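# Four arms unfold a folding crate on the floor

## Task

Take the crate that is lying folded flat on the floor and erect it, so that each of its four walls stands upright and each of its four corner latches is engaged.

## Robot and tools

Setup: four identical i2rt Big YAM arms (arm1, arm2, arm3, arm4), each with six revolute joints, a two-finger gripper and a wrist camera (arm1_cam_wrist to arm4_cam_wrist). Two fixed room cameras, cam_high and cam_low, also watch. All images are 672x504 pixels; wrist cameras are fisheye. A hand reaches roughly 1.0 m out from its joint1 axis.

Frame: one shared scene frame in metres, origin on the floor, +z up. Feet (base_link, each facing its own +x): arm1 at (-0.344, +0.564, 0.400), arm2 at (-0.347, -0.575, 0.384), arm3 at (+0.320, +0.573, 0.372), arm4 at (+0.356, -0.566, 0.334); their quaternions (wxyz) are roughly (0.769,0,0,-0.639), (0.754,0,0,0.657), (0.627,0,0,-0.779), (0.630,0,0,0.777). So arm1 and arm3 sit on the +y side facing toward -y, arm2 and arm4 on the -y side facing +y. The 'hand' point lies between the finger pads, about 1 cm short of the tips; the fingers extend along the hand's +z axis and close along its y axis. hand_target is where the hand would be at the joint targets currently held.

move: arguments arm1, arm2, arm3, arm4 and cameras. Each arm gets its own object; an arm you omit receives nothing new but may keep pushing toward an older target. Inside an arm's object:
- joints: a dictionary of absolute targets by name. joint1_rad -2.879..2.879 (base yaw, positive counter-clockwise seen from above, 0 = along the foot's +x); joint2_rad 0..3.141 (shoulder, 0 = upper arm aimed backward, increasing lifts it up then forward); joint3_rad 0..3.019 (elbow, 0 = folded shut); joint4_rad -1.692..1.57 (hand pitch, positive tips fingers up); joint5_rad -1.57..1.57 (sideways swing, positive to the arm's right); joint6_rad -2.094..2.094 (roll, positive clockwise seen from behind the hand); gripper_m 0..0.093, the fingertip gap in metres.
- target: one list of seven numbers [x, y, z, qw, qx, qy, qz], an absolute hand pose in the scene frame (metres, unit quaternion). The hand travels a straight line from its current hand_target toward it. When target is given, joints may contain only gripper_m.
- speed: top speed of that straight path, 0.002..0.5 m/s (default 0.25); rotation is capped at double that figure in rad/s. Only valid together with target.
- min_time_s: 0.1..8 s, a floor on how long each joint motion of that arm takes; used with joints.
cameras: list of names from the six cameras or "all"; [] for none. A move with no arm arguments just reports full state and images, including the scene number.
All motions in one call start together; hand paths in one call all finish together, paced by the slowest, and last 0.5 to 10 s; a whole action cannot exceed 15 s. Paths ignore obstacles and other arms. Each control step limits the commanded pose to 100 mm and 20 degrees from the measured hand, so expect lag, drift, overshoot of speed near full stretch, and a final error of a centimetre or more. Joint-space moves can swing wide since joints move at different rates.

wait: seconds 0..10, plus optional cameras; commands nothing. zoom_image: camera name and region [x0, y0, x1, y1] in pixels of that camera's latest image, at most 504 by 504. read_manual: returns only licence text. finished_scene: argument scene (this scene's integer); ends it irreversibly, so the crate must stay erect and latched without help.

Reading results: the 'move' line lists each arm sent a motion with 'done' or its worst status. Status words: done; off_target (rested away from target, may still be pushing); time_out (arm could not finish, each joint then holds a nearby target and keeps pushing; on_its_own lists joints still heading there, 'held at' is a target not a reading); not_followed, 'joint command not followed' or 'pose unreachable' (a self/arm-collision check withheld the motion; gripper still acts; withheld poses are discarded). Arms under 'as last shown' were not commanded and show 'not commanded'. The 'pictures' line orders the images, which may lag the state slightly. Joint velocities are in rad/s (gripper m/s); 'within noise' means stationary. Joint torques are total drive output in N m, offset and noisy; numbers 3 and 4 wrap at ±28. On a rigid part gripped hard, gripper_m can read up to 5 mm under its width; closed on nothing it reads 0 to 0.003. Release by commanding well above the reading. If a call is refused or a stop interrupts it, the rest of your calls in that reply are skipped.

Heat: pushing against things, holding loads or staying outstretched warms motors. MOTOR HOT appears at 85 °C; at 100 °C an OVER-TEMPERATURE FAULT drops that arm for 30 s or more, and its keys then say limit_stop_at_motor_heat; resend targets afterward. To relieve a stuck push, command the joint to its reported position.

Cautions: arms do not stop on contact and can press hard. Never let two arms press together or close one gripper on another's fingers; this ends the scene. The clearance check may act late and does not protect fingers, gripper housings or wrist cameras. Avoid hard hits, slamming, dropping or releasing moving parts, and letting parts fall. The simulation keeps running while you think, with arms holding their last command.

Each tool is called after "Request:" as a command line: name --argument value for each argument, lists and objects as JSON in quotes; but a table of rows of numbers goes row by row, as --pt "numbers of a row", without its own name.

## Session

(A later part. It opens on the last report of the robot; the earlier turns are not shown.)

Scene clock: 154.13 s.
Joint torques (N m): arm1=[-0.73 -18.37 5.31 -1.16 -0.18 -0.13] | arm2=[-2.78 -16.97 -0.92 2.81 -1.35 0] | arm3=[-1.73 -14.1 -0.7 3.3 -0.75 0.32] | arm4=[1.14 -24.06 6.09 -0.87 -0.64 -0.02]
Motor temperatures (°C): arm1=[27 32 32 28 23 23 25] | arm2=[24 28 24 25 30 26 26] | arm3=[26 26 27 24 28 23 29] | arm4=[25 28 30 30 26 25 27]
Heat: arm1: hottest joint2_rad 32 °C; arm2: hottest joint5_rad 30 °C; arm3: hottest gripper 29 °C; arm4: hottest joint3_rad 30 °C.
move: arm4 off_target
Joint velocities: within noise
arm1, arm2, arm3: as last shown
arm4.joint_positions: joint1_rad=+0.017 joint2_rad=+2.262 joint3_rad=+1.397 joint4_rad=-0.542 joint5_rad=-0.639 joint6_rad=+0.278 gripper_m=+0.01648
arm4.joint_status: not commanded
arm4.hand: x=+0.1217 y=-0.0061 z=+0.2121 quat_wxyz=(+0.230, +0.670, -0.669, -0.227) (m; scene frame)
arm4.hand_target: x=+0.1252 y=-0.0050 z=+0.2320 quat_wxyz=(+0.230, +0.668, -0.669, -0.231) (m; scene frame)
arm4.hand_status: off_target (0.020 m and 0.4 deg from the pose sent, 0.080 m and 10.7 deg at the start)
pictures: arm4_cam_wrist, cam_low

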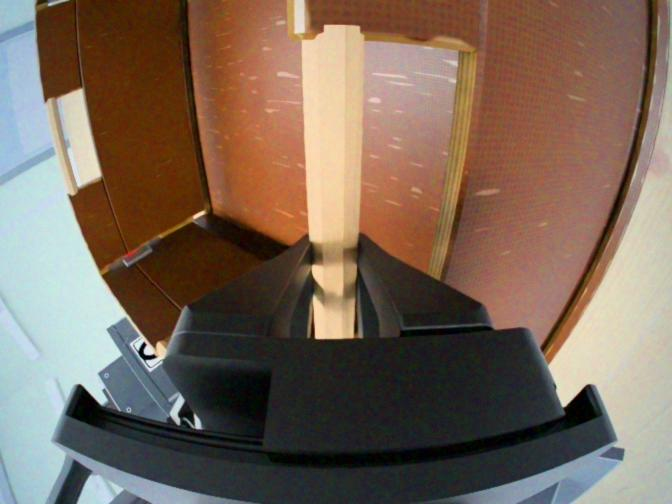

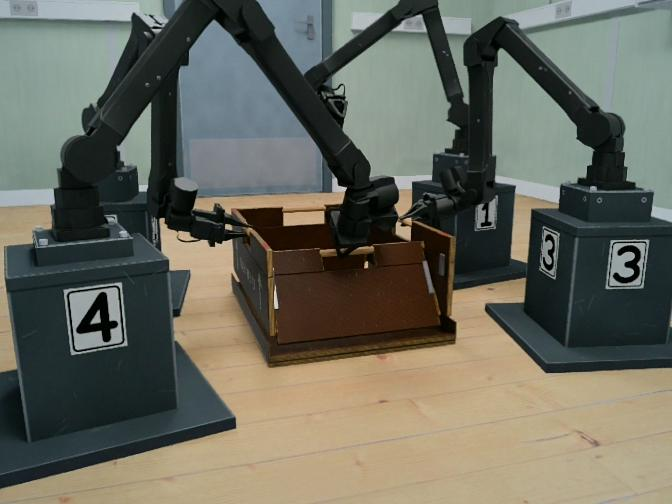

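Request:
move --arm4 '{"target":[0.198,-0.008,0.263,0.31,0.636,-0.636,-0.31],"speed":0.15}'

Request:
move --arm4 '{"target":[0.275,-0.01,0.267,0.364,0.606,-0.606,-0.364],"speed":0.1}'

Request:
move --arm4 '{"target":[0.315,-0.01,0.267,0.364,0.606,-0.606,-0.364],"speed":0.1}' --cameras '["cam_high","cam_low","arm4_cam_wrist"]'

Request:
zoom_image --camera "cam_high" --region '[250, 210, 430, 410]'

Request:
zoom_image --camera "cam_low" --region '[220, 180, 470, 380]'

Scene clock: 158.23 s.
Joint torques (N m): arm1=[-0.67 -18.26 5.23 -1.29 -0.19 -0.16] | arm2=[-2.61 -16.97 -0.72 2.74 -1.35 -0.01] | arm3=[-1.38 -13.74 -0.68 3.38 -0.75 0.26] | arm4=[1.08 -23.65 5.89 -1.8 -0.71 -0.12]
Motor temperatures (°C): arm1=[27 32 32 28 23 23 25] | arm2=[24 29 24 25 30 26 26] | arm3=[26 26 27 24 28 23 29] | arm4=[25 29 30 30 26 25 27]
Heat: arm1: hottest joint2_rad 32 °C; arm2: hottest joint5_rad 30 °C; arm3: hottest gripper 29 °C; arm4: hottest joint3_rad 30 °C.
move: arm4 off_target
Joint velocities: within noise
arm1: as last shown
arm2.joint_positions: joint1_rad=-0.918 joint2_rad=+2.478 joint3_rad=+0.772 joint4_rad=+1.239 joint5_rad=-1.023 joint6_rad=+1.174 gripper_m=+0.01699
arm2.joint_status: not commanded
arm2.hand: x=-0.0218 y=-0.2200 z=+0.2419 quat_wxyz=(+0.008, +0.003, -0.786, -0.619) (m; scene frame)
arm2.hand_target: x=-0.0197 y=-0.2310 z=+0.2506 quat_wxyz=(+0.003, +0.003, -0.779, -0.627) (m; scene frame)
arm2.hand_status: not commanded
arm3.joint_positions: joint1_rad=-0.825 joint2_rad=+2.395 joint3_rad=+0.791 joint4_rad=+1.175 joint5_rad=-0.994 joint6_rad=+1.176 gripper_m=+0.01670
arm3.joint_status: not commanded
arm3.hand: x=-0.0258 y=+0.2019 z=+0.2561 quat_wxyz=(-0.622, -0.783, -0.009, +0.009) (m; scene frame)
arm3.hand_target: x=-0.0208 y=+0.2076 z=+0.2569 quat_wxyz=(-0.626, -0.780, -0.001, -0.001) (m; scene frame)
arm3.hand_status: not commanded
arm4.joint_positions: joint1_rad=-0.148 joint2_rad=+2.246 joint3_rad=+1.369 joint4_rad=-0.631 joint5_rad=-0.903 joint6_rad=+0.085 gripper_m=+0.01638
arm4.joint_status: not commanded
arm4.hand: x=+0.1863 y=-0.0080 z=+0.2429 quat_wxyz=(+0.311, +0.637, -0.634, -0.307) (m; scene frame)
arm4.hand_target: x=+0.1910 y=-0.0097 z=+0.2625 quat_wxyz=(+0.312, +0.636, -0.635, -0.308) (m; scene frame)
arm4.hand_status: off_target (0.023 m and 0.4 deg from the pose sent, 0.092 m and 14.3 deg at the start)
pictures: none

Scene clock: 160.07 s.
Joint torques (N m): arm1=[-0.91 -18.14 5.23 -1.06 -0.2 -0.11] | arm2=[-1.9 -16.91 -0.29 2.59 -1.33 -0.01] | arm3=[-1.67 -14.68 -0.61 3.28 -0.64 0.25] | arm4=[-1.32 -22.18 7.45 -2.86 -0.6 -0.43]
Motor temperatures (°C): arm1=[27 32 32 28 23 23 25] | arm2=[24 29 24 25 30 26 26] | arm3=[26 26 27 24 28 23 29] | arm4=[25 29 30 30 26 25 27]
Heat: arm1: hottest joint2_rad 32 °C; arm2: hottest joint5_rad 30 °C; arm3: hottest gripper 29 °C; arm4: hottest joint3_rad 30 °C.
move: arm4 off_target
Joint velocities: within noise
arm1: as last shown
arm2.joint_positions: joint1_rad=-0.925 joint2_rad=+2.476 joint3_rad=+0.766 joint4_rad=+1.243 joint5_rad=-1.023 joint6_rad=+1.173 gripper_m=+0.01699
arm2.joint_status: not commanded
arm2.hand: x=-0.0208 y=-0.2235 z=+0.2427 quat_wxyz=(+0.005, +0.001, -0.786, -0.619) (m; scene frame)
arm2.hand_target: x=-0.0190 y=-0.2305 z=+0.2514 quat_wxyz=(+0.002, +0.004, -0.778, -0.628) (m; scene frame)
arm2.hand_status: not commanded
arm3.joint_positions: joint1_rad=-0.813 joint2_rad=+2.397 joint3_rad=+0.789 joint4_rad=+1.175 joint5_rad=-0.997 joint6_rad=+1.179 gripper_m=+0.01670
arm3.joint_status: not commanded
arm3.hand: x=-0.0198 y=+0.1982 z=+0.2553 quat_wxyz=(-0.622, -0.783, -0.012, +0.002) (m; scene frame)
arm3.hand_target: x=-0.0175 y=+0.2056 z=+0.2563 quat_wxyz=(-0.626, -0.780, -0.003, -0.004) (m; scene frame)
arm3.hand_status: not commanded
arm4.joint_positions: joint1_rad=-0.296 joint2_rad=+2.311 joint3_rad=+1.438 joint4_rad=-0.908 joint5_rad=-1.070 joint6_rad=-0.223 gripper_m=+0.01638
arm4.joint_status: not commanded
arm4.hand: x=+0.2517 y=-0.0149 z=+0.2522 quat_wxyz=(+0.372, +0.609, -0.603, -0.357) (m; scene frame)
arm4.hand_target: x=+0.2738 y=-0.0096 z=+0.2670 quat_wxyz=(+0.365, +0.605, -0.607, -0.365) (m; scene frame)
arm4.hand_status: off_target (0.028 m and 1.3 deg from the pose sent, 0.092 m and 10.1 deg at the start)
pictures: none

Scene clock: 161.40 s.
Joint torques (N m): arm1=[-0.62 -18.32 5.22 -1.32 -0.18 -0.13] | arm2=[-1.32 -16.85 -0.28 2.58 -1.34 -0.01] | arm3=[-2.37 -14.45 -0.55 3.33 -0.49 0.27] | arm4=[-5.71 -22.53 7.46 -3.3 -0.12 -0.71]
Motor temperatures (°C): arm1=[27 32 31 28 23 23 25] | arm2=[24 29 24 25 30 26 26] | arm3=[26 26 27 24 28 23 29] | arm4=[25 29 30 30 26 25 27]
Heat: arm1: hottest joint2_rad 32 °C; arm2: hottest joint5_rad 30 °C; arm3: hottest gripper 29 °C; arm4: hottest joint3_rad 30 °C.
move: arm4 off_target
Joint velocities: within noise
arm1: as last shown
arm2.joint_positions: joint1_rad=-0.933 joint2_rad=+2.476 joint3_rad=+0.766 joint4_rad=+1.243 joint5_rad=-1.023 joint6_rad=+1.173 gripper_m=+0.01699
arm2.joint_status: not commanded
arm2.hand: x=-0.0181 y=-0.2260 z=+0.2427 quat_wxyz=(+0.003, -0.002, -0.786, -0.619) (m; scene frame)
arm2.hand_target: x=-0.0188 y=-0.2307 z=+0.2514 quat_wxyz=(+0.002, +0.004, -0.778, -0.628) (m; scene frame)
arm2.hand_status: not commanded
arm3.joint_positions: joint1_rad=-0.805 joint2_rad=+2.397 joint3_rad=+0.786 joint4_rad=+1.175 joint5_rad=-1.002 joint6_rad=+1.179 gripper_m=+0.01670
arm3.joint_status: not commanded
arm3.hand: x=-0.0150 y=+0.1963 z=+0.2552 quat_wxyz=(-0.622, -0.783, -0.016, -0.003) (m; scene frame)
arm3.hand_target: x=-0.0180 y=+0.2060 z=+0.2564 quat_wxyz=(-0.626, -0.780, -0.003, -0.003) (m; scene frame)
arm3.hand_status: not commanded
arm4.joint_positions: joint1_rad=-0.305 joint2_rad=+2.337 joint3_rad=+1.483 joint4_rad=-1.032 joint5_rad=-1.061 joint6_rad=-0.323 gripper_m=+0.01638
arm4.joint_status: not commanded
arm4.hand: x=+0.2571 y=-0.0192 z=+0.2518 quat_wxyz=(+0.386, +0.617, -0.593, -0.346) (m; scene frame)
arm4.hand_target: x=+0.3111 y=-0.0115 z=+0.2656 quat_wxyz=(+0.363, +0.606, -0.607, -0.364) (m; scene frame)
arm4.hand_status: off_target (0.061 m and 3.8 deg from the pose sent, 0.065 m and 1.3 deg at the start)
pictures: arm4_cam_wrist, cam_high, cam_low

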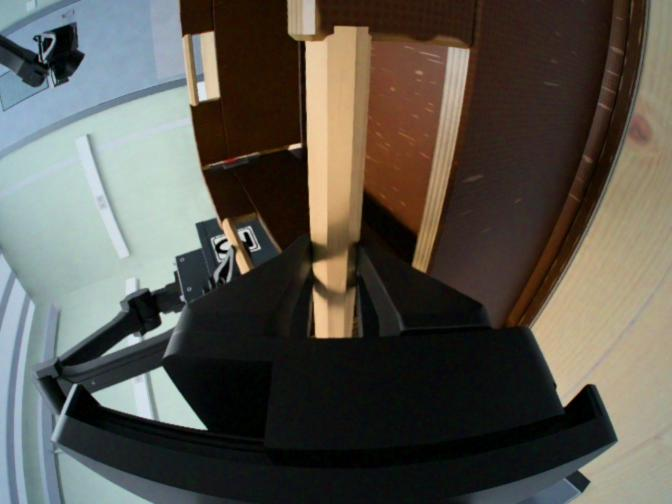

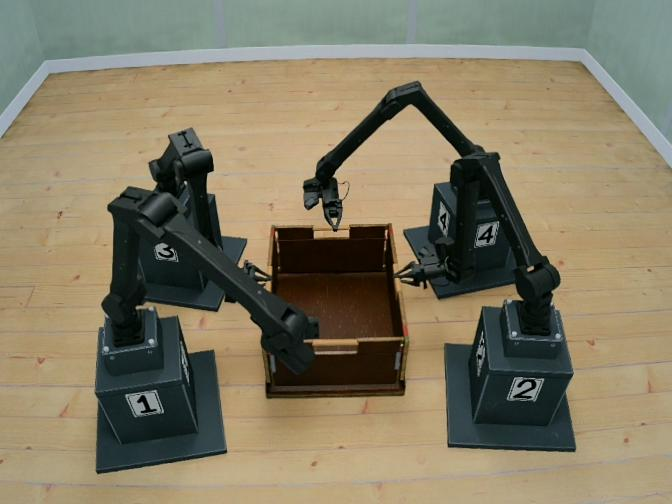

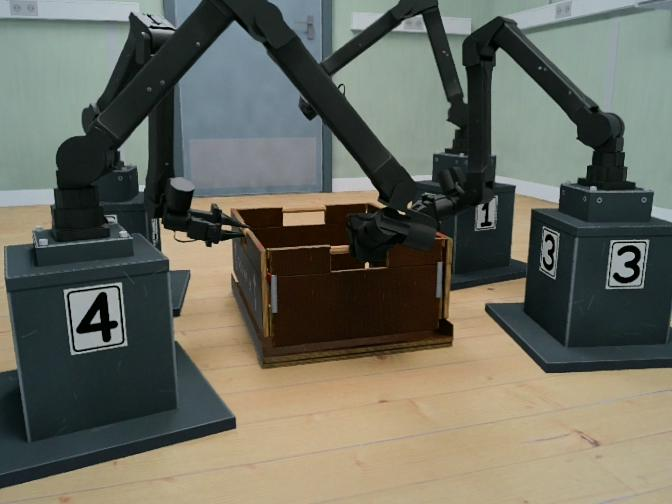

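Scaled by 2.520 from the camera's 672x504 image, which has a finer 960x720 frame.

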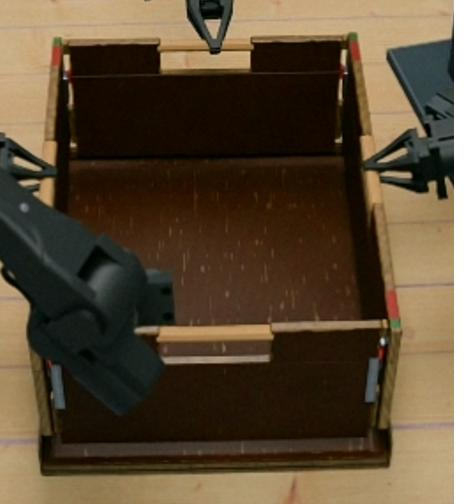

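Scaled by 2.016 from the camera's 672x504 image, which has a finer 960x720 frame.

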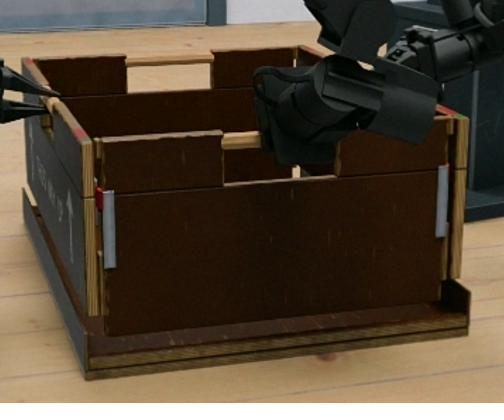

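Request:
zoom_image --camera "cam_high" --region '[265, 215, 305, 275]'

Request:
zoom_image --camera "cam_high" --region '[370, 215, 410, 275]'

Request:
move --arm4 '{"target":[0.22,-0.01,0.267,0.364,0.606,-0.606,-0.364],"speed":0.1}' --cameras '["cam_high","cam_low"]'

Request:
zoom_image --camera "cam_high" --region '[250, 210, 430, 410]'

Request:
zoom_image --camera "cam_low" --region '[220, 180, 470, 380]'

Scaled by 8.400 from the camera's 672x504 image, which has a finer 960x720 frame.

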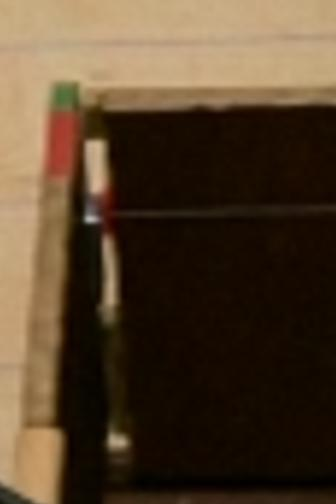

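Scaled by 8.400 from the camera's 672x504 image, which has a finer 960x720 frame.

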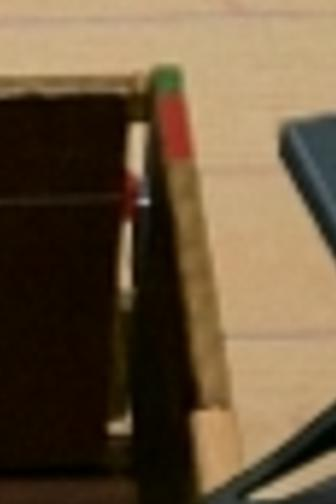

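Scene clock: 164.87 s.
Joint torques (N m): arm1=[-1.38 -18.73 5.34 -1.32 -0.16 -0.14] | arm2=[-1.26 -16.91 -0.29 2.58 -1.34 0] | arm3=[-2.02 -14.04 -0.38 3.29 -0.47 0.23] | arm4=[5.19 -22.01 6.78 0.79 -1.08 0.63]
Motor temperatures (°C): arm1=[27 32 31 28 23 23 25] | arm2=[24 29 24 25 30 26 26] | arm3=[26 26 27 24 28 23 29] | arm4=[25 29 29 30 26 25 27]
Heat: arm1: hottest joint2_rad 32 °C; arm2: hottest joint5_rad 30 °C; arm3: hottest gripper 29 °C; arm4: hottest joint4_rad 30 °C.
move: arm4 off_target
Joint velocities: within noise
arm1.joint_positions: joint1_rad=-0.647 joint2_rad=+1.912 joint3_rad=+1.266 joint4_rad=-1.626 joint5_rad=-0.914 joint6_rad=-0.811 gripper_m=+0.04498
arm1.joint_status: not commanded
arm1.hand: x=-0.3995 y=+0.1446 z=+0.4999 quat_wxyz=(-0.364, -0.608, -0.606, -0.363) (m; scene frame)
arm1.hand_target: x=-0.4008 y=+0.1486 z=+0.5009 quat_wxyz=(-0.365, -0.606, -0.606, -0.365) (m; scene frame)
arm1.hand_status: not commanded
arm2, arm3: as last shown
arm3.hand_target: x=-0.0180 y=+0.2060 z=+0.2563 quat_wxyz=(-0.626, -0.780, -0.003, -0.003) (m; scene frame)
arm4.joint_positions: joint1_rad=-0.296 joint2_rad=+2.283 joint3_rad=+1.380 joint4_rad=-0.799 joint5_rad=-1.069 joint6_rad=-0.142 gripper_m=+0.01638
arm4.joint_status: not commanded
arm4.hand: x=+0.2515 y=-0.0184 z=+0.2509 quat_wxyz=(+0.360, +0.600, -0.615, -0.363) (m; scene frame)
arm4.hand_target: x=+0.2271 y=-0.0114 z=+0.2664 quat_wxyz=(+0.364, +0.604, -0.608, -0.365) (m; scene frame)
arm4.hand_status: off_target (0.036 m and 1.3 deg from the pose sent, 0.041 m and 3.8 deg at the start)
pictures: cam_high, cam_low

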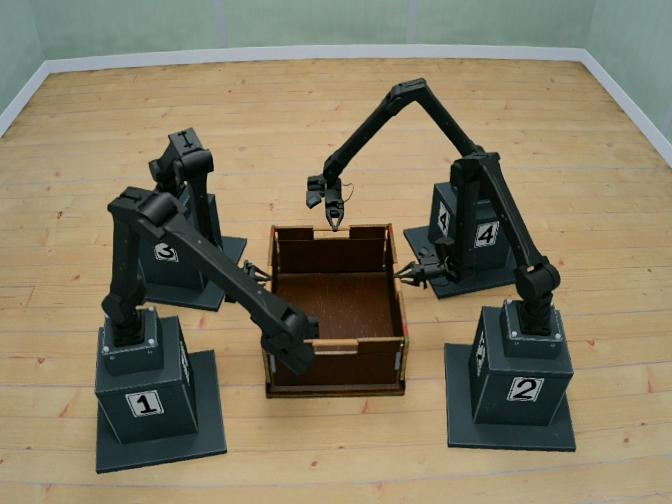

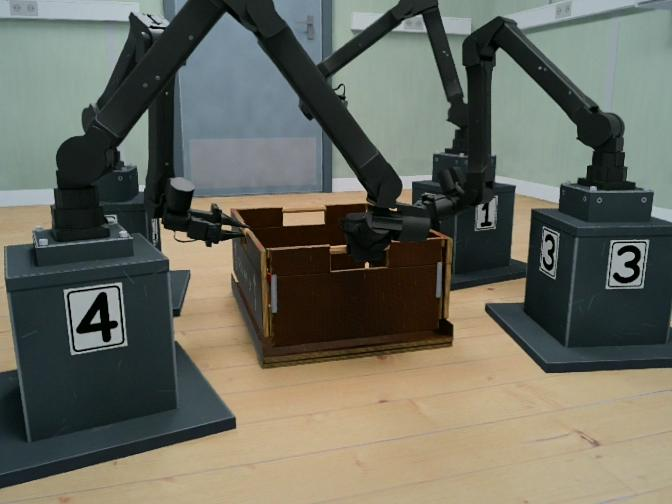

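Scaled by 2.520 from the camera's 672x504 image, which has a finer 960x720 frame.

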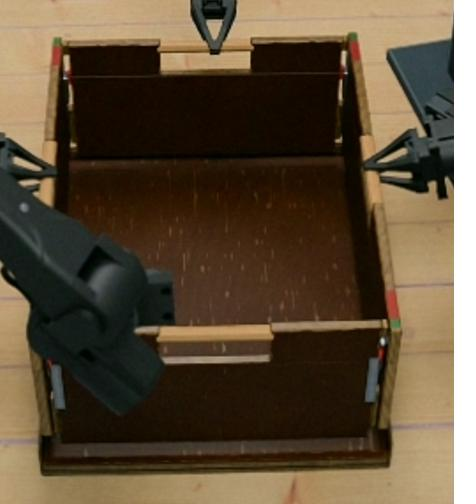

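Scaled by 2.016 from the camera's 672x504 image, which has a finer 960x720 frame.

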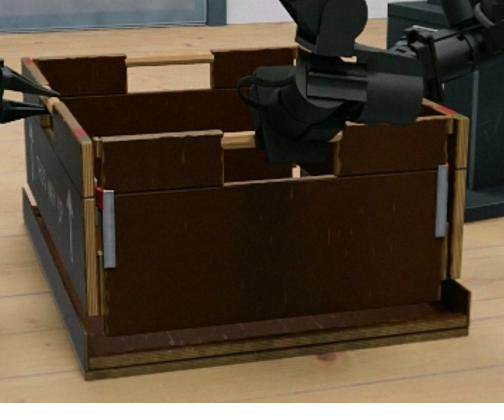

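Request:
move --arm4 '{"target":[0.258,-0.016,0.265,0.364,0.606,-0.606,-0.364],"speed":0.1}' --arm3 '{"target":[-0.015,0.199,0.257,0.625,0.78,0.013,0.003],"speed":0.1}' --arm2 '{"target":[-0.018,-0.226,0.2475,0,0,0.78,0.626],"speed":0.1}'

Request:
move --arm4 '{"joints":{"gripper_m":0.045}}'

Request:
move --arm4 '{"target":[0.345,-0.018,0.322,0.364,0.606,-0.606,-0.364],"speed":0.15}' --cameras '["cam_high","cam_low"]'

Request:
zoom_image --camera "cam_high" --region '[250, 210, 430, 410]'

Request:
zoom_image --camera "cam_low" --region '[220, 180, 470, 380]'

Scene clock: 168.67 s.
Joint torques (N m): arm1=[-0.32 -18.67 5.41 -1.29 -0.22 -0.12] | arm2=[-0.21 -16.21 0.35 2.54 -0.64 0.04] | arm3=[-0.73 -14.39 -0.18 2.86 -0.3 0.1] | arm4=[1.08 -21.25 7.64 -2.35 -1.08 -0.25]
Motor temperatures (°C): arm1=[27 32 31 28 23 23 25] | arm2=[24 29 24 25 30 26 26] | arm3=[26 26 27 24 28 23 29] | arm4=[25 29 29 30 27 25 27]
Heat: arm1: hottest joint2_rad 32 °C; arm2: hottest joint5_rad 30 °C; arm3: hottest gripper 29 °C; arm4: hottest joint4_rad 30 °C.
move: arm2 done; arm3 done; arm4 off_target
Joint velocities: within noise
arm1: as last shown
arm2.joint_positions: joint1_rad=-0.933 joint2_rad=+2.478 joint3_rad=+0.765 joint4_rad=+1.248 joint5_rad=-1.019 joint6_rad=+1.176 gripper_m=+0.01699
arm2.joint_status: not commanded
arm2.hand: x=-0.0183 y=-0.2265 z=+0.2424 quat_wxyz=(+0.002, -0.004, -0.786, -0.619) (m; scene frame)
arm2.hand_target: x=-0.0186 y=-0.2265 z=+0.2472 quat_wxyz=(+0.000, +0.000, -0.780, -0.625) (m; scene frame)
arm2.hand_status: done (0.005 m and 1.2 deg from the pose sent, 0.005 m and 1.1 deg at the start)
arm3.joint_positions: joint1_rad=-0.804 joint2_rad=+2.397 joint3_rad=+0.786 joint4_rad=+1.175 joint5_rad=-1.002 joint6_rad=+1.179 gripper_m=+0.01670
arm3.joint_status: not commanded
arm3.hand: x=-0.0144 y=+0.1958 z=+0.2552 quat_wxyz=(-0.622, -0.783, -0.016, -0.003) (m; scene frame)
arm3.hand_target: x=-0.0147 y=+0.1987 z=+0.2570 quat_wxyz=(-0.625, -0.780, -0.013, -0.003) (m; scene frame)
arm3.hand_status: done (0.004 m and 0.7 deg from the pose sent, 0.003 m and 0.6 deg at the start)
arm4.joint_positions: joint1_rad=-0.296 joint2_rad=+2.286 joint3_rad=+1.392 joint4_rad=-0.836 joint5_rad=-1.061 joint6_rad=-0.174 gripper_m=+0.01638
arm4.joint_status: not commanded
arm4.hand: x=+0.2521 y=-0.0195 z=+0.2516 quat_wxyz=(+0.361, +0.606, -0.611, -0.359) (m; scene frame)
arm4.hand_target: x=+0.2560 y=-0.0146 z=+0.2650 quat_wxyz=(+0.363, +0.606, -0.607, -0.365) (m; scene frame)
arm4.hand_status: off_target (0.015 m and 0.9 deg from the pose sent, 0.016 m and 1.3 deg at the start)
pictures: none

Scene clock: 169.30 s.
Joint torques (N m): arm1=[-0.73 -18.96 5.23 -1.18 -0.17 -0.12] | arm2=[-0.26 -16.21 0.38 2.54 -0.64 0.05] | arm3=[-1.2 -14.51 -0.16 2.86 -0.31 0.12] | arm4=[1.14 -20.78 7.61 -0.81 -0.75 -0.22]
Motor temperatures (°C): arm1=[27 32 31 28 23 23 25] | arm2=[24 28 24 25 30 26 26] | arm3=[26 26 27 24 28 23 29] | arm4=[25 29 29 30 27 25 27]
Heat: arm1: hottest joint2_rad 32 °C; arm2: hottest joint5_rad 30 °C; arm3: hottest gripper 29 °C; arm4: hottest joint4_rad 30 °C.
move: arm4 done
Joint velocities: within noise
arm1, arm2, arm3: as last shown
arm4.joint_positions: joint1_rad=-0.299 joint2_rad=+2.276 joint3_rad=+1.392 joint4_rad=-0.881 joint5_rad=-1.070 joint6_rad=-0.179 gripper_m=+0.04488
arm4.joint_status: all done
arm4.hand: x=+0.2526 y=-0.0235 z=+0.2597 quat_wxyz=(+0.373, +0.598, -0.614, -0.354) (m; scene frame)
arm4.hand_target: x=+0.2572 y=-0.0157 z=+0.2656 quat_wxyz=(+0.365, +0.603, -0.609, -0.363) (m; scene frame)
arm4.hand_status: not commanded
pictures: none

Scene clock: 171.07 s.
Joint torques (N m): arm1=[-0.5 -18.26 5.23 -1.13 -0.22 -0.16] | arm2=[-0.21 -16.15 0.36 2.52 -0.64 0.04] | arm3=[-1.26 -14.51 -0.13 2.99 -0.32 0.11] | arm4=[1.85 -19.37 9.91 -1.31 -0.45 -0.23]
Motor temperatures (°C): arm1=[27 32 31 28 23 23 25] | arm2=[24 28 24 25 30 26 26] | arm3=[26 26 27 24 28 23 29] | arm4=[25 29 29 30 27 25 27]
Heat: arm1: hottest joint2_rad 32 °C; arm2: hottest joint5_rad 30 °C; arm3: hottest gripper 29 °C; arm4: hottest joint4_rad 30 °C.
move: arm4 off_target
Joint velocities: within noise
arm1, arm2, arm3: as last shown
arm4.joint_positions: joint1_rad=-0.454 joint2_rad=+2.226 joint3_rad=+1.488 joint4_rad=-1.281 joint5_rad=-1.032 joint6_rad=-0.487 gripper_m=+0.04495
arm4.joint_status: not commanded
arm4.hand: x=+0.3376 y=-0.0276 z=+0.3194 quat_wxyz=(+0.373, +0.600, -0.610, -0.361) (m; scene frame)
arm4.hand_target: x=+0.3400 y=-0.0165 z=+0.3222 quat_wxyz=(+0.363, +0.611, -0.601, -0.366) (m; scene frame)
arm4.hand_status: off_target (0.012 m and 1.4 deg from the pose sent, 0.112 m and 2.1 deg at the start)
pictures: cam_high, cam_low

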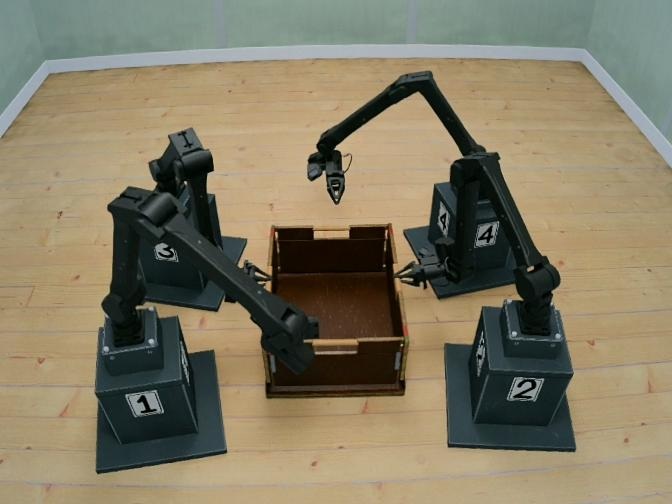

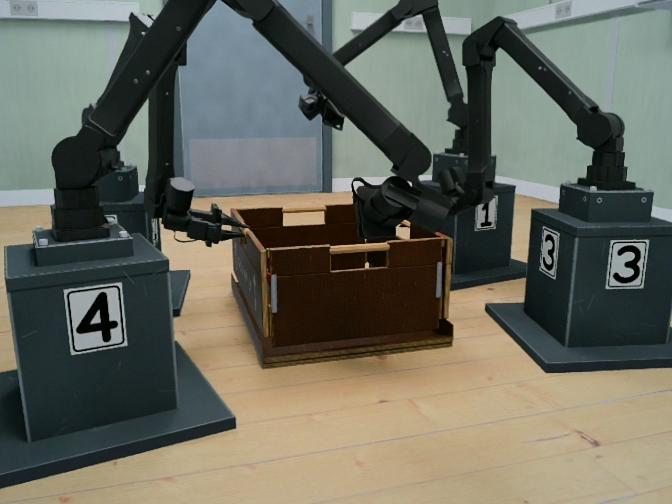

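Scaled by 2.520 from the camera's 672x504 image, which has a finer 960x720 frame.

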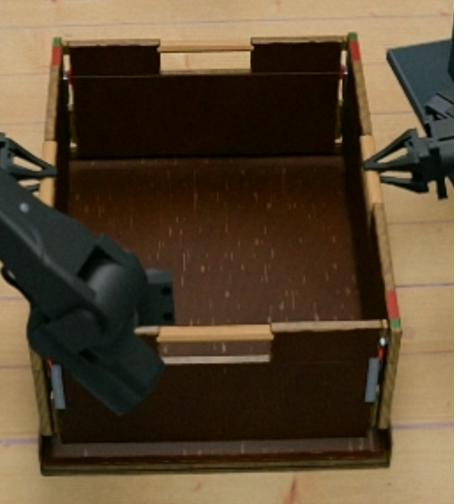

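Scaled by 2.016 from the camera's 672x504 image, which has a finer 960x720 frame.

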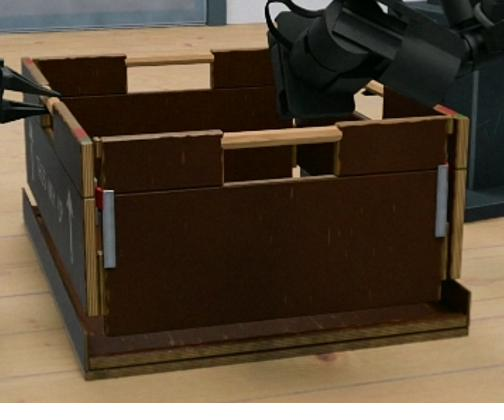

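Request:
move --arm3 '{"target":[-0.015,0.235,0.257,0.625,0.78,0.013,0.003],"speed":0.1}' --arm2 '{"target":[-0.018,-0.26,0.2475,0,0,0.78,0.626],"speed":0.1}' --arm1 '{"target":[-0.40,0.20,0.42,0,0.7071,0.7071,0]}' --arm4 '{"target":[0.38,-0.16,0.45,0,0.7071,-0.7071,0]}' --cameras '["all"]'

Request:
zoom_image --camera "cam_high" --region '[250, 210, 430, 410]'

Request:
zoom_image --camera "cam_low" --region '[220, 180, 470, 380]'

Scene clock: 176.97 s.
Joint torques (N m): arm1=[0.44 -14.39 6.05 1.01 0.2 0.19] | arm2=[-6.48 -16.73 -2.3 1.78 -2.51 -0.49] | arm3=[-6.36 -14.92 -2.59 2.47 -2.2 -0.27] | arm4=[2.32 -11.99 8.38 -0.43 -0.03 0.26]
Motor temperatures (°C): arm1=[27 32 31 28 23 23 25] | arm2=[24 28 24 25 30 26 26] | arm3=[26 26 27 24 28 23 29] | arm4=[25 29 30 30 27 25 27]
Heat: arm1: hottest joint2_rad 32 °C; arm2: hottest joint5_rad 30 °C; arm3: hottest gripper 29 °C; arm4: hottest joint3_rad 30 °C.
move: arm1 done; arm2 off_target; arm3 off_target; arm4 done
Joint velocities: within noise
arm1.joint_positions: joint1_rad=-0.349 joint2_rad=+1.545 joint3_rad=+0.844 joint4_rad=-0.894 joint5_rad=-0.004 joint6_rad=-0.175 gripper_m=+0.04498
arm1.joint_status: not commanded
arm1.hand: x=-0.4036 y=+0.2037 z=+0.4189 quat_wxyz=(+0.006, -0.704, -0.711, -0.007) (m; scene frame)
arm1.hand_target: x=-0.4007 y=+0.2022 z=+0.4211 quat_wxyz=(+0.002, -0.705, -0.709, +0.000) (m; scene frame)
arm1.hand_status: done (0.005 m and 1.2 deg from the pose sent, 0.097 m and 61.9 deg at the start)
arm2.joint_positions: joint1_rad=-0.937 joint2_rad=+2.483 joint3_rad=+0.771 joint4_rad=+1.248 joint5_rad=-1.039 joint6_rad=+1.163 gripper_m=+0.01698
arm2.joint_status: not commanded
arm2.hand: x=-0.0186 y=-0.2269 z=+0.2423 quat_wxyz=(+0.004, +0.006, -0.783, -0.622) (m; scene frame)
arm2.hand_target: x=-0.0182 y=-0.2566 z=+0.2467 quat_wxyz=(+0.000, -0.001, -0.779, -0.627) (m; scene frame)
arm2.hand_status: off_target (0.033 m and 1.0 deg from the pose sent, 0.034 m and 1.2 deg at the start)
arm3.joint_positions: joint1_rad=-0.808 joint2_rad=+2.398 joint3_rad=+0.789 joint4_rad=+1.175 joint5_rad=-1.015 joint6_rad=+1.170 gripper_m=+0.01669
arm3.joint_status: not commanded
arm3.hand: x=-0.0148 y=+0.1966 z=+0.2558 quat_wxyz=(-0.624, -0.781, -0.023, -0.004) (m; scene frame)
arm3.hand_target: x=-0.0194 y=+0.2295 z=+0.2582 quat_wxyz=(-0.628, -0.778, -0.012, -0.001) (m; scene frame)
arm3.hand_status: off_target (0.038 m and 1.1 deg from the pose sent, 0.039 m and 0.7 deg at the start)
arm4.joint_positions: joint1_rad=-0.279 joint2_rad=+1.484 joint3_rad=+1.092 joint4_rad=-1.164 joint5_rad=-0.009 joint6_rad=-0.085 gripper_m=+0.04496
arm4.joint_status: not commanded
arm4.hand: x=+0.3842 y=-0.1541 z=+0.4541 quat_wxyz=(-0.002, +0.712, -0.702, -0.008) (m; scene frame)
arm4.hand_target: x=+0.3819 y=-0.1608 z=+0.4506 quat_wxyz=(+0.004, +0.707, -0.707, -0.001) (m; scene frame)
arm4.hand_status: done (0.008 m and 1.3 deg from the pose sent, 0.191 m and 62.5 deg at the start)
pictures: arm1_cam_wrist, arm2_cam_wrist, arm3_cam_wrist, arm4_cam_wrist, cam_high, cam_low

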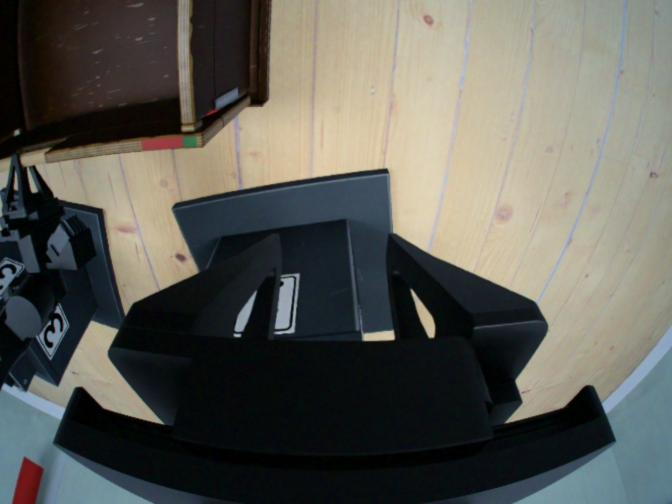

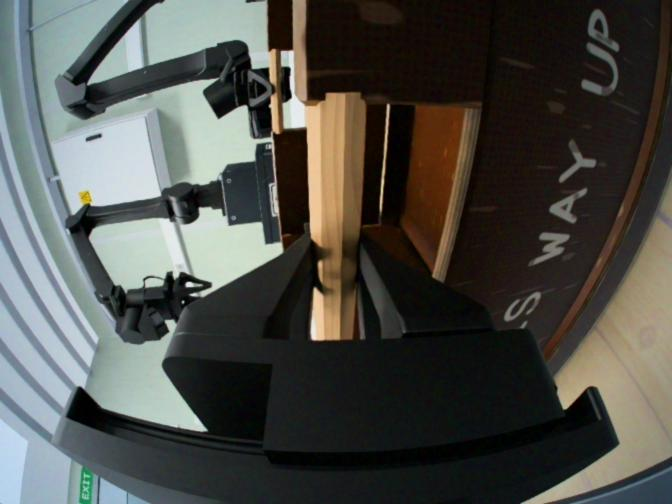

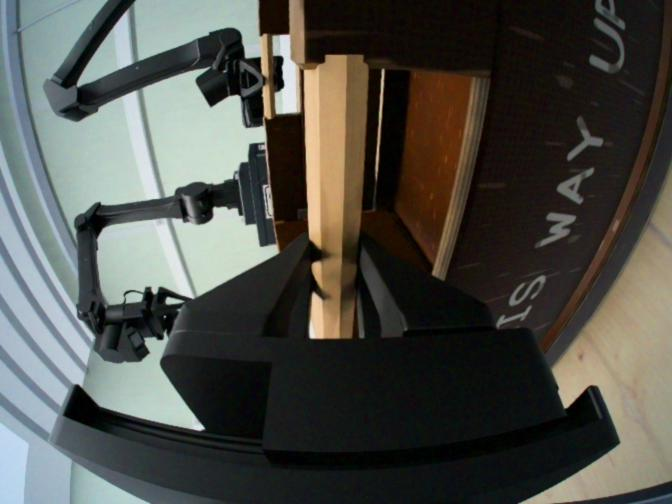

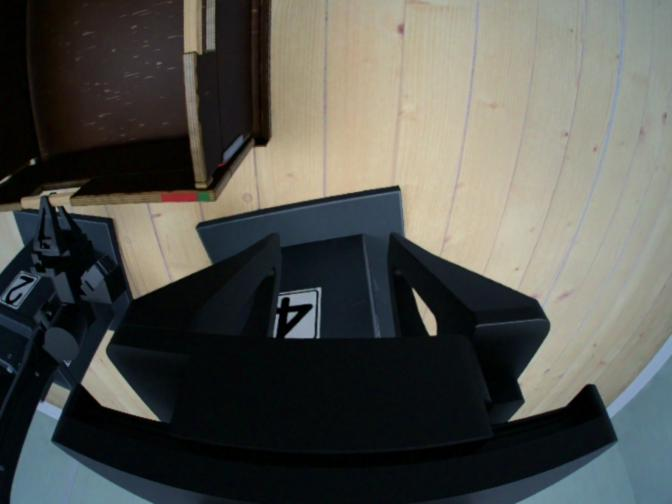

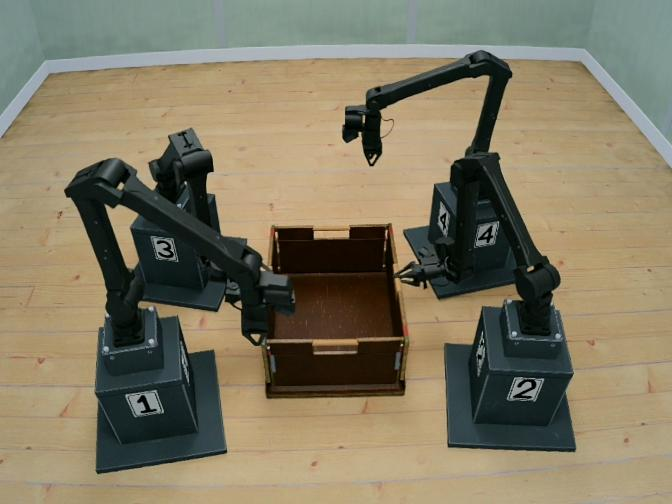

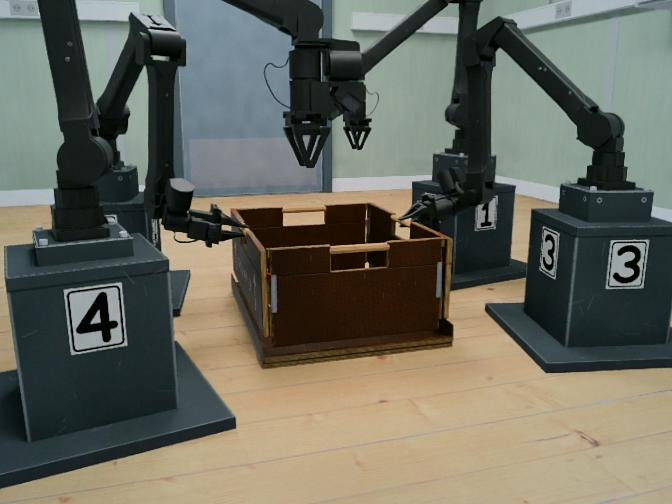

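Scaled by 2.520 from the camera's 672x504 image, which has a finer 960x720 frame.

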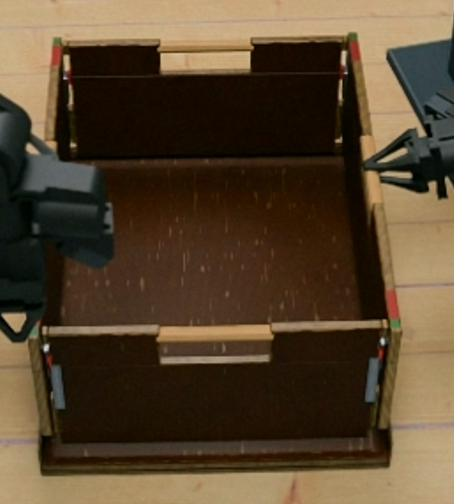

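Scaled by 2.016 from the camera's 672x504 image, which has a finer 960x720 frame.

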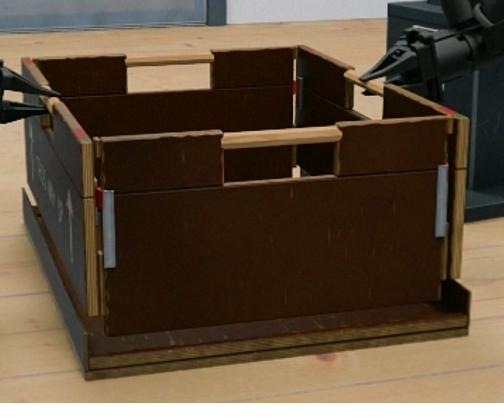

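Request:
zoom_image --camera "arm1_cam_wrist" --region '[130, 60, 280, 170]'

Request:
zoom_image --camera "arm4_cam_wrist" --region '[140, 100, 290, 220]'

Request:
zoom_image --camera "cam_low" --region '[255, 230, 295, 290]'

Request:
zoom_image --camera "cam_low" --region '[425, 230, 465, 290]'

Scaled by 3.360 from the camera's 672x504 image, which has a finer 960x720 frame.

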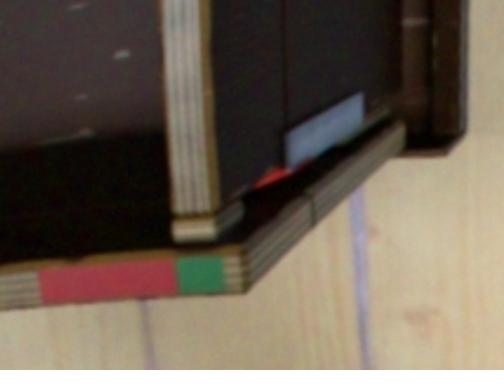

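Scaled by 3.360 from the camera's 672x504 image, which has a finer 960x720 frame.

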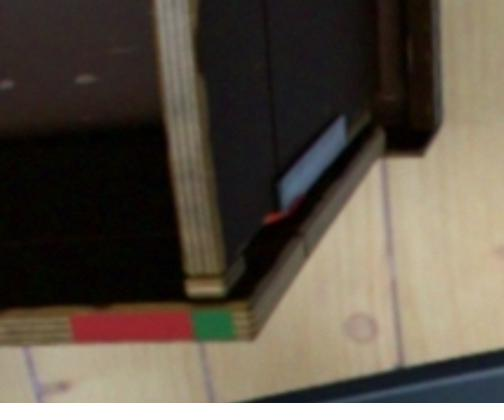

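Scaled by 8.400 from the camera's 672x504 image, which has a finer 960x720 frame.

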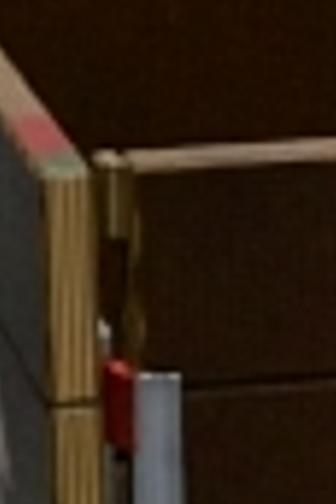

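Scaled by 8.400 from the camera's 672x504 image, which has a finer 960x720 frame.

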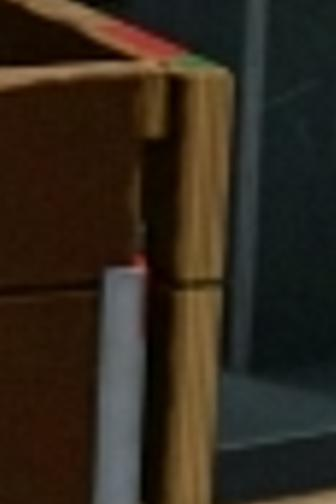

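Request:
move --arm3 '{"target":[-0.015,0.198,0.257,0.625,0.78,0.013,0.003],"speed":0.1}' --arm2 '{"target":[-0.018,-0.228,0.2475,0,0,0.78,0.626],"speed":0.1}'

Request:
move --arm3 '{"joints":{"gripper_m":0.045}}' --arm2 '{"joints":{"gripper_m":0.045}}'

Request:
move --arm3 '{"target":[-0.01,0.30,0.285,0.625,0.78,0.013,0.003],"speed":0.15}' --arm2 '{"target":[-0.015,-0.33,0.275,0,0,0.78,0.626],"speed":0.15}' --cameras '["cam_high","cam_low"]'

Request:
zoom_image --camera "cam_high" --region '[250, 210, 430, 410]'

Request:
zoom_image --camera "cam_low" --region '[220, 180, 470, 380]'

Scene clock: 185.60 s.
Joint torques (N m): arm1=[0.97 -13.63 5.82 1.26 0.19 0.23] | arm2=[-0.5 -16.67 -0.06 2.33 -0.47 0.02] | arm3=[-1.08 -14.92 -0.28 2.73 -0.2 0.16] | arm4=[2.14 -11.99 8.38 -0.43 -0.04 0.29]
Motor temperatures (°C): arm1=[27 32 31 27 23 23 25] | arm2=[24 28 24 25 32 26 26] | arm3=[26 27 27 24 31 23 29] | arm4=[25 29 30 30 26 25 27]
Heat: arm1: hottest joint2_rad 32 °C; arm2: hottest joint5_rad 32 °C; arm3: hottest joint5_rad 31 °C; arm4: hottest joint3_rad 30 °C.
move: arm2 done; arm3 done
Joint velocities: within noise
arm1: as last shown
arm2.joint_positions: joint1_rad=-0.934 joint2_rad=+2.483 joint3_rad=+0.769 joint4_rad=+1.253 joint5_rad=-1.029 joint6_rad=+1.177 gripper_m=+0.01698
arm2.joint_status: not commanded
arm2.hand: x=-0.0182 y=-0.2263 z=+0.2421 quat_wxyz=(+0.004, -0.001, -0.784, -0.621) (m; scene frame)
arm2.hand_target: x=-0.0182 y=-0.2283 z=+0.2475 quat_wxyz=(+0.001, +0.000, -0.780, -0.626) (m; scene frame)
arm2.hand_status: done (0.006 m and 0.9 deg from the pose sent, 0.005 m and 1.0 deg at the start)
arm3.joint_positions: joint1_rad=-0.804 joint2_rad=+2.398 joint3_rad=+0.788 joint4_rad=+1.178 joint5_rad=-1.003 joint6_rad=+1.178 gripper_m=+0.01669
arm3.joint_status: not commanded
arm3.hand: x=-0.0146 y=+0.1955 z=+0.2553 quat_wxyz=(-0.622, -0.782, -0.018, -0.002) (m; scene frame)
arm3.hand_target: x=-0.0138 y=+0.1982 z=+0.2568 quat_wxyz=(-0.625, -0.781, -0.013, -0.004) (m; scene frame)
arm3.hand_status: done (0.003 m and 0.7 deg from the pose sent, 0.002 m and 1.1 deg at the start)
arm4.joint_positions: joint1_rad=-0.283 joint2_rad=+1.484 joint3_rad=+1.092 joint4_rad=-1.164 joint5_rad=-0.003 joint6_rad=-0.084 gripper_m=+0.04496
arm4.joint_status: not commanded
arm4.hand: x=+0.3872 y=-0.1543 z=+0.4541 quat_wxyz=(-0.004, +0.710, -0.704, -0.006) (m; scene frame)
arm4.hand_target: x=+0.3848 y=-0.1610 z=+0.4506 quat_wxyz=(+0.002, +0.705, -0.709, +0.001) (m; scene frame)
arm4.hand_status: not commanded
pictures: none

Scene clock: 186.27 s.
Joint torques (N m): arm1=[0.56 -14.21 5.96 0.99 0.2 0.19] | arm2=[-0.5 -16.38 0.34 2.09 -0.37 -0.02] | arm3=[-1.03 -14.1 0.05 2.71 -0.23 0.06] | arm4=[2.14 -11.93 8.39 -0.43 -0.03 0.29]
Motor temperatures (°C): arm1=[27 32 31 27 23 23 25] | arm2=[24 28 24 25 32 26 26] | arm3=[26 27 27 24 30 23 29] | arm4=[25 29 30 30 26 25 27]
Heat: arm1: hottest joint2_rad 32 °C; arm2: hottest joint5_rad 32 °C; arm3: hottest joint5_rad 30 °C; arm4: hottest joint3_rad 30 °C.
move: arm2 done; arm3 done
Joint velocities: within noise
arm1, arm4: as last shown
arm2.joint_positions: joint1_rad=-0.944 joint2_rad=+2.483 joint3_rad=+0.751 joint4_rad=+1.260 joint5_rad=-1.030 joint6_rad=+1.180 gripper_m=+0.04485
arm2.joint_status: all done
arm2.hand: x=-0.0221 y=-0.2329 z=+0.2417 quat_wxyz=(+0.006, -0.008, -0.785, -0.619) (m; scene frame)
arm2.hand_target: x=-0.0194 y=-0.2335 z=+0.2466 quat_wxyz=(+0.001, -0.007, -0.782, -0.624) (m; scene frame)
arm2.hand_status: not commanded
arm3.joint_positions: joint1_rad=-0.813 joint2_rad=+2.398 joint3_rad=+0.772 joint4_rad=+1.180 joint5_rad=-1.005 joint6_rad=+1.184 gripper_m=+0.04485
arm3.joint_status: all done
arm3.hand: x=-0.0120 y=+0.2021 z=+0.2536 quat_wxyz=(-0.620, -0.785, -0.009, -0.007) (m; scene frame)
arm3.hand_target: x=-0.0134 y=+0.2033 z=+0.2557 quat_wxyz=(-0.623, -0.782, -0.007, -0.005) (m; scene frame)
arm3.hand_status: not commanded
pictures: none

Scene clock: 188.37 s.
Joint torques (N m): arm1=[1.08 -14.21 6.08 1.02 0.18 0.21] | arm2=[-0.44 -16.79 0.58 0.62 -0.6 -0.27] | arm3=[-1.2 -13.57 -0.53 1.09 -0.38 -0.12] | arm4=[2.14 -11.99 8.39 -0.43 -0.04 0.29]
Motor temperatures (°C): arm1=[27 32 32 27 23 23 25] | arm2=[24 28 24 25 31 26 26] | arm3=[26 27 27 24 30 23 29] | arm4=[25 29 30 30 26 25 27]
Heat: arm1: hottest joint2_rad 32 °C; arm2: hottest joint5_rad 31 °C; arm3: hottest joint5_rad 30 °C; arm4: hottest joint3_rad 30 °C.
move: arm2 off_target; arm3 done
Joint velocities: within noise
arm1, arm4: as last shown
arm2.joint_positions: joint1_rad=-1.198 joint2_rad=+2.355 joint3_rad=+0.643 joint4_rad=+0.924 joint5_rad=-1.256 joint6_rad=+0.837 gripper_m=+0.04490
arm2.joint_status: not commanded
arm2.hand: x=-0.0215 y=-0.3270 z=+0.2660 quat_wxyz=(+0.012, -0.007, -0.781, -0.625) (m; scene frame)
arm2.hand_target: x=-0.0153 y=-0.3268 z=+0.2757 quat_wxyz=(+0.001, +0.003, -0.779, -0.628) (m; scene frame)
arm2.hand_status: off_target (0.011 m and 1.6 deg from the pose sent, 0.103 m and 1.6 deg at the start)
arm3.joint_positions: joint1_rad=-1.041 joint2_rad=+2.274 joint3_rad=+0.631 joint4_rad=+0.977 joint5_rad=-1.210 joint6_rad=+0.934 gripper_m=+0.04490
arm3.joint_status: not commanded
arm3.hand: x=-0.0075 y=+0.2963 z=+0.2813 quat_wxyz=(-0.625, -0.780, -0.010, -0.008) (m; scene frame)
arm3.hand_target: x=-0.0094 y=+0.2996 z=+0.2855 quat_wxyz=(-0.626, -0.780, -0.011, -0.004) (m; scene frame)
arm3.hand_status: done (0.006 m and 0.6 deg from the pose sent, 0.103 m and 1.0 deg at the start)
pictures: cam_high, cam_low

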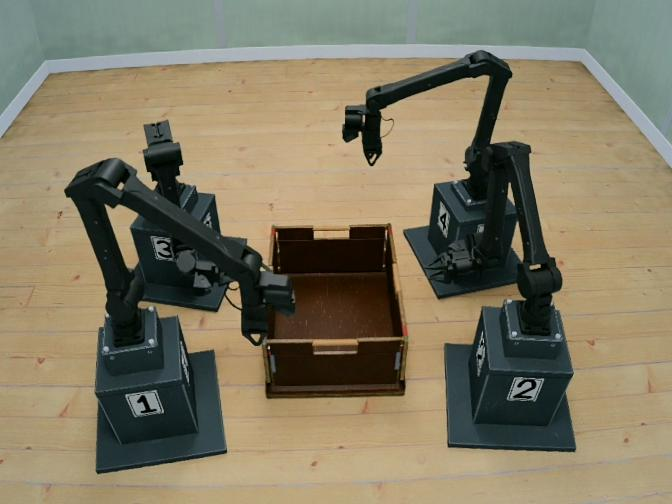

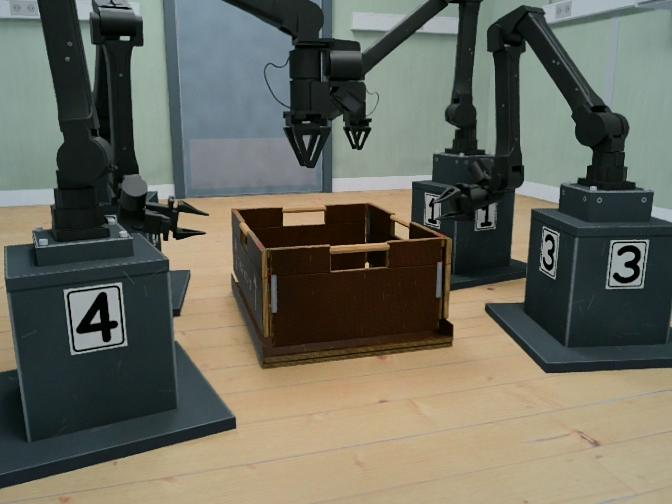

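Scaled by 2.520 from the camera's 672x504 image, which has a finer 960x720 frame.

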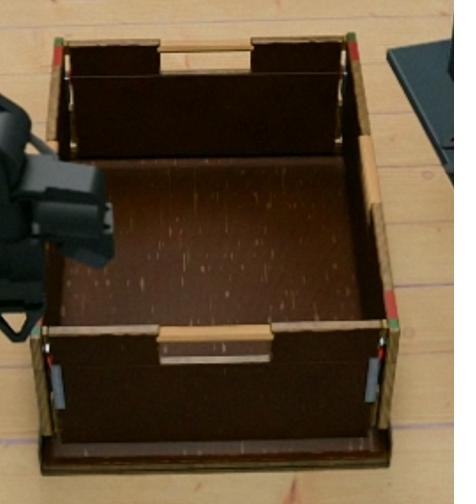

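Scaled by 2.016 from the camera's 672x504 image, which has a finer 960x720 frame.

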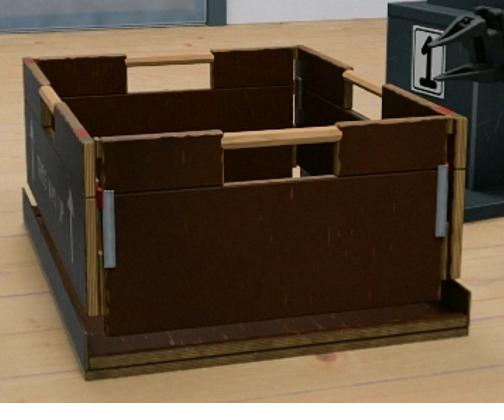

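Request:
finished_scene --scene 1

The scene is finished: the task was done.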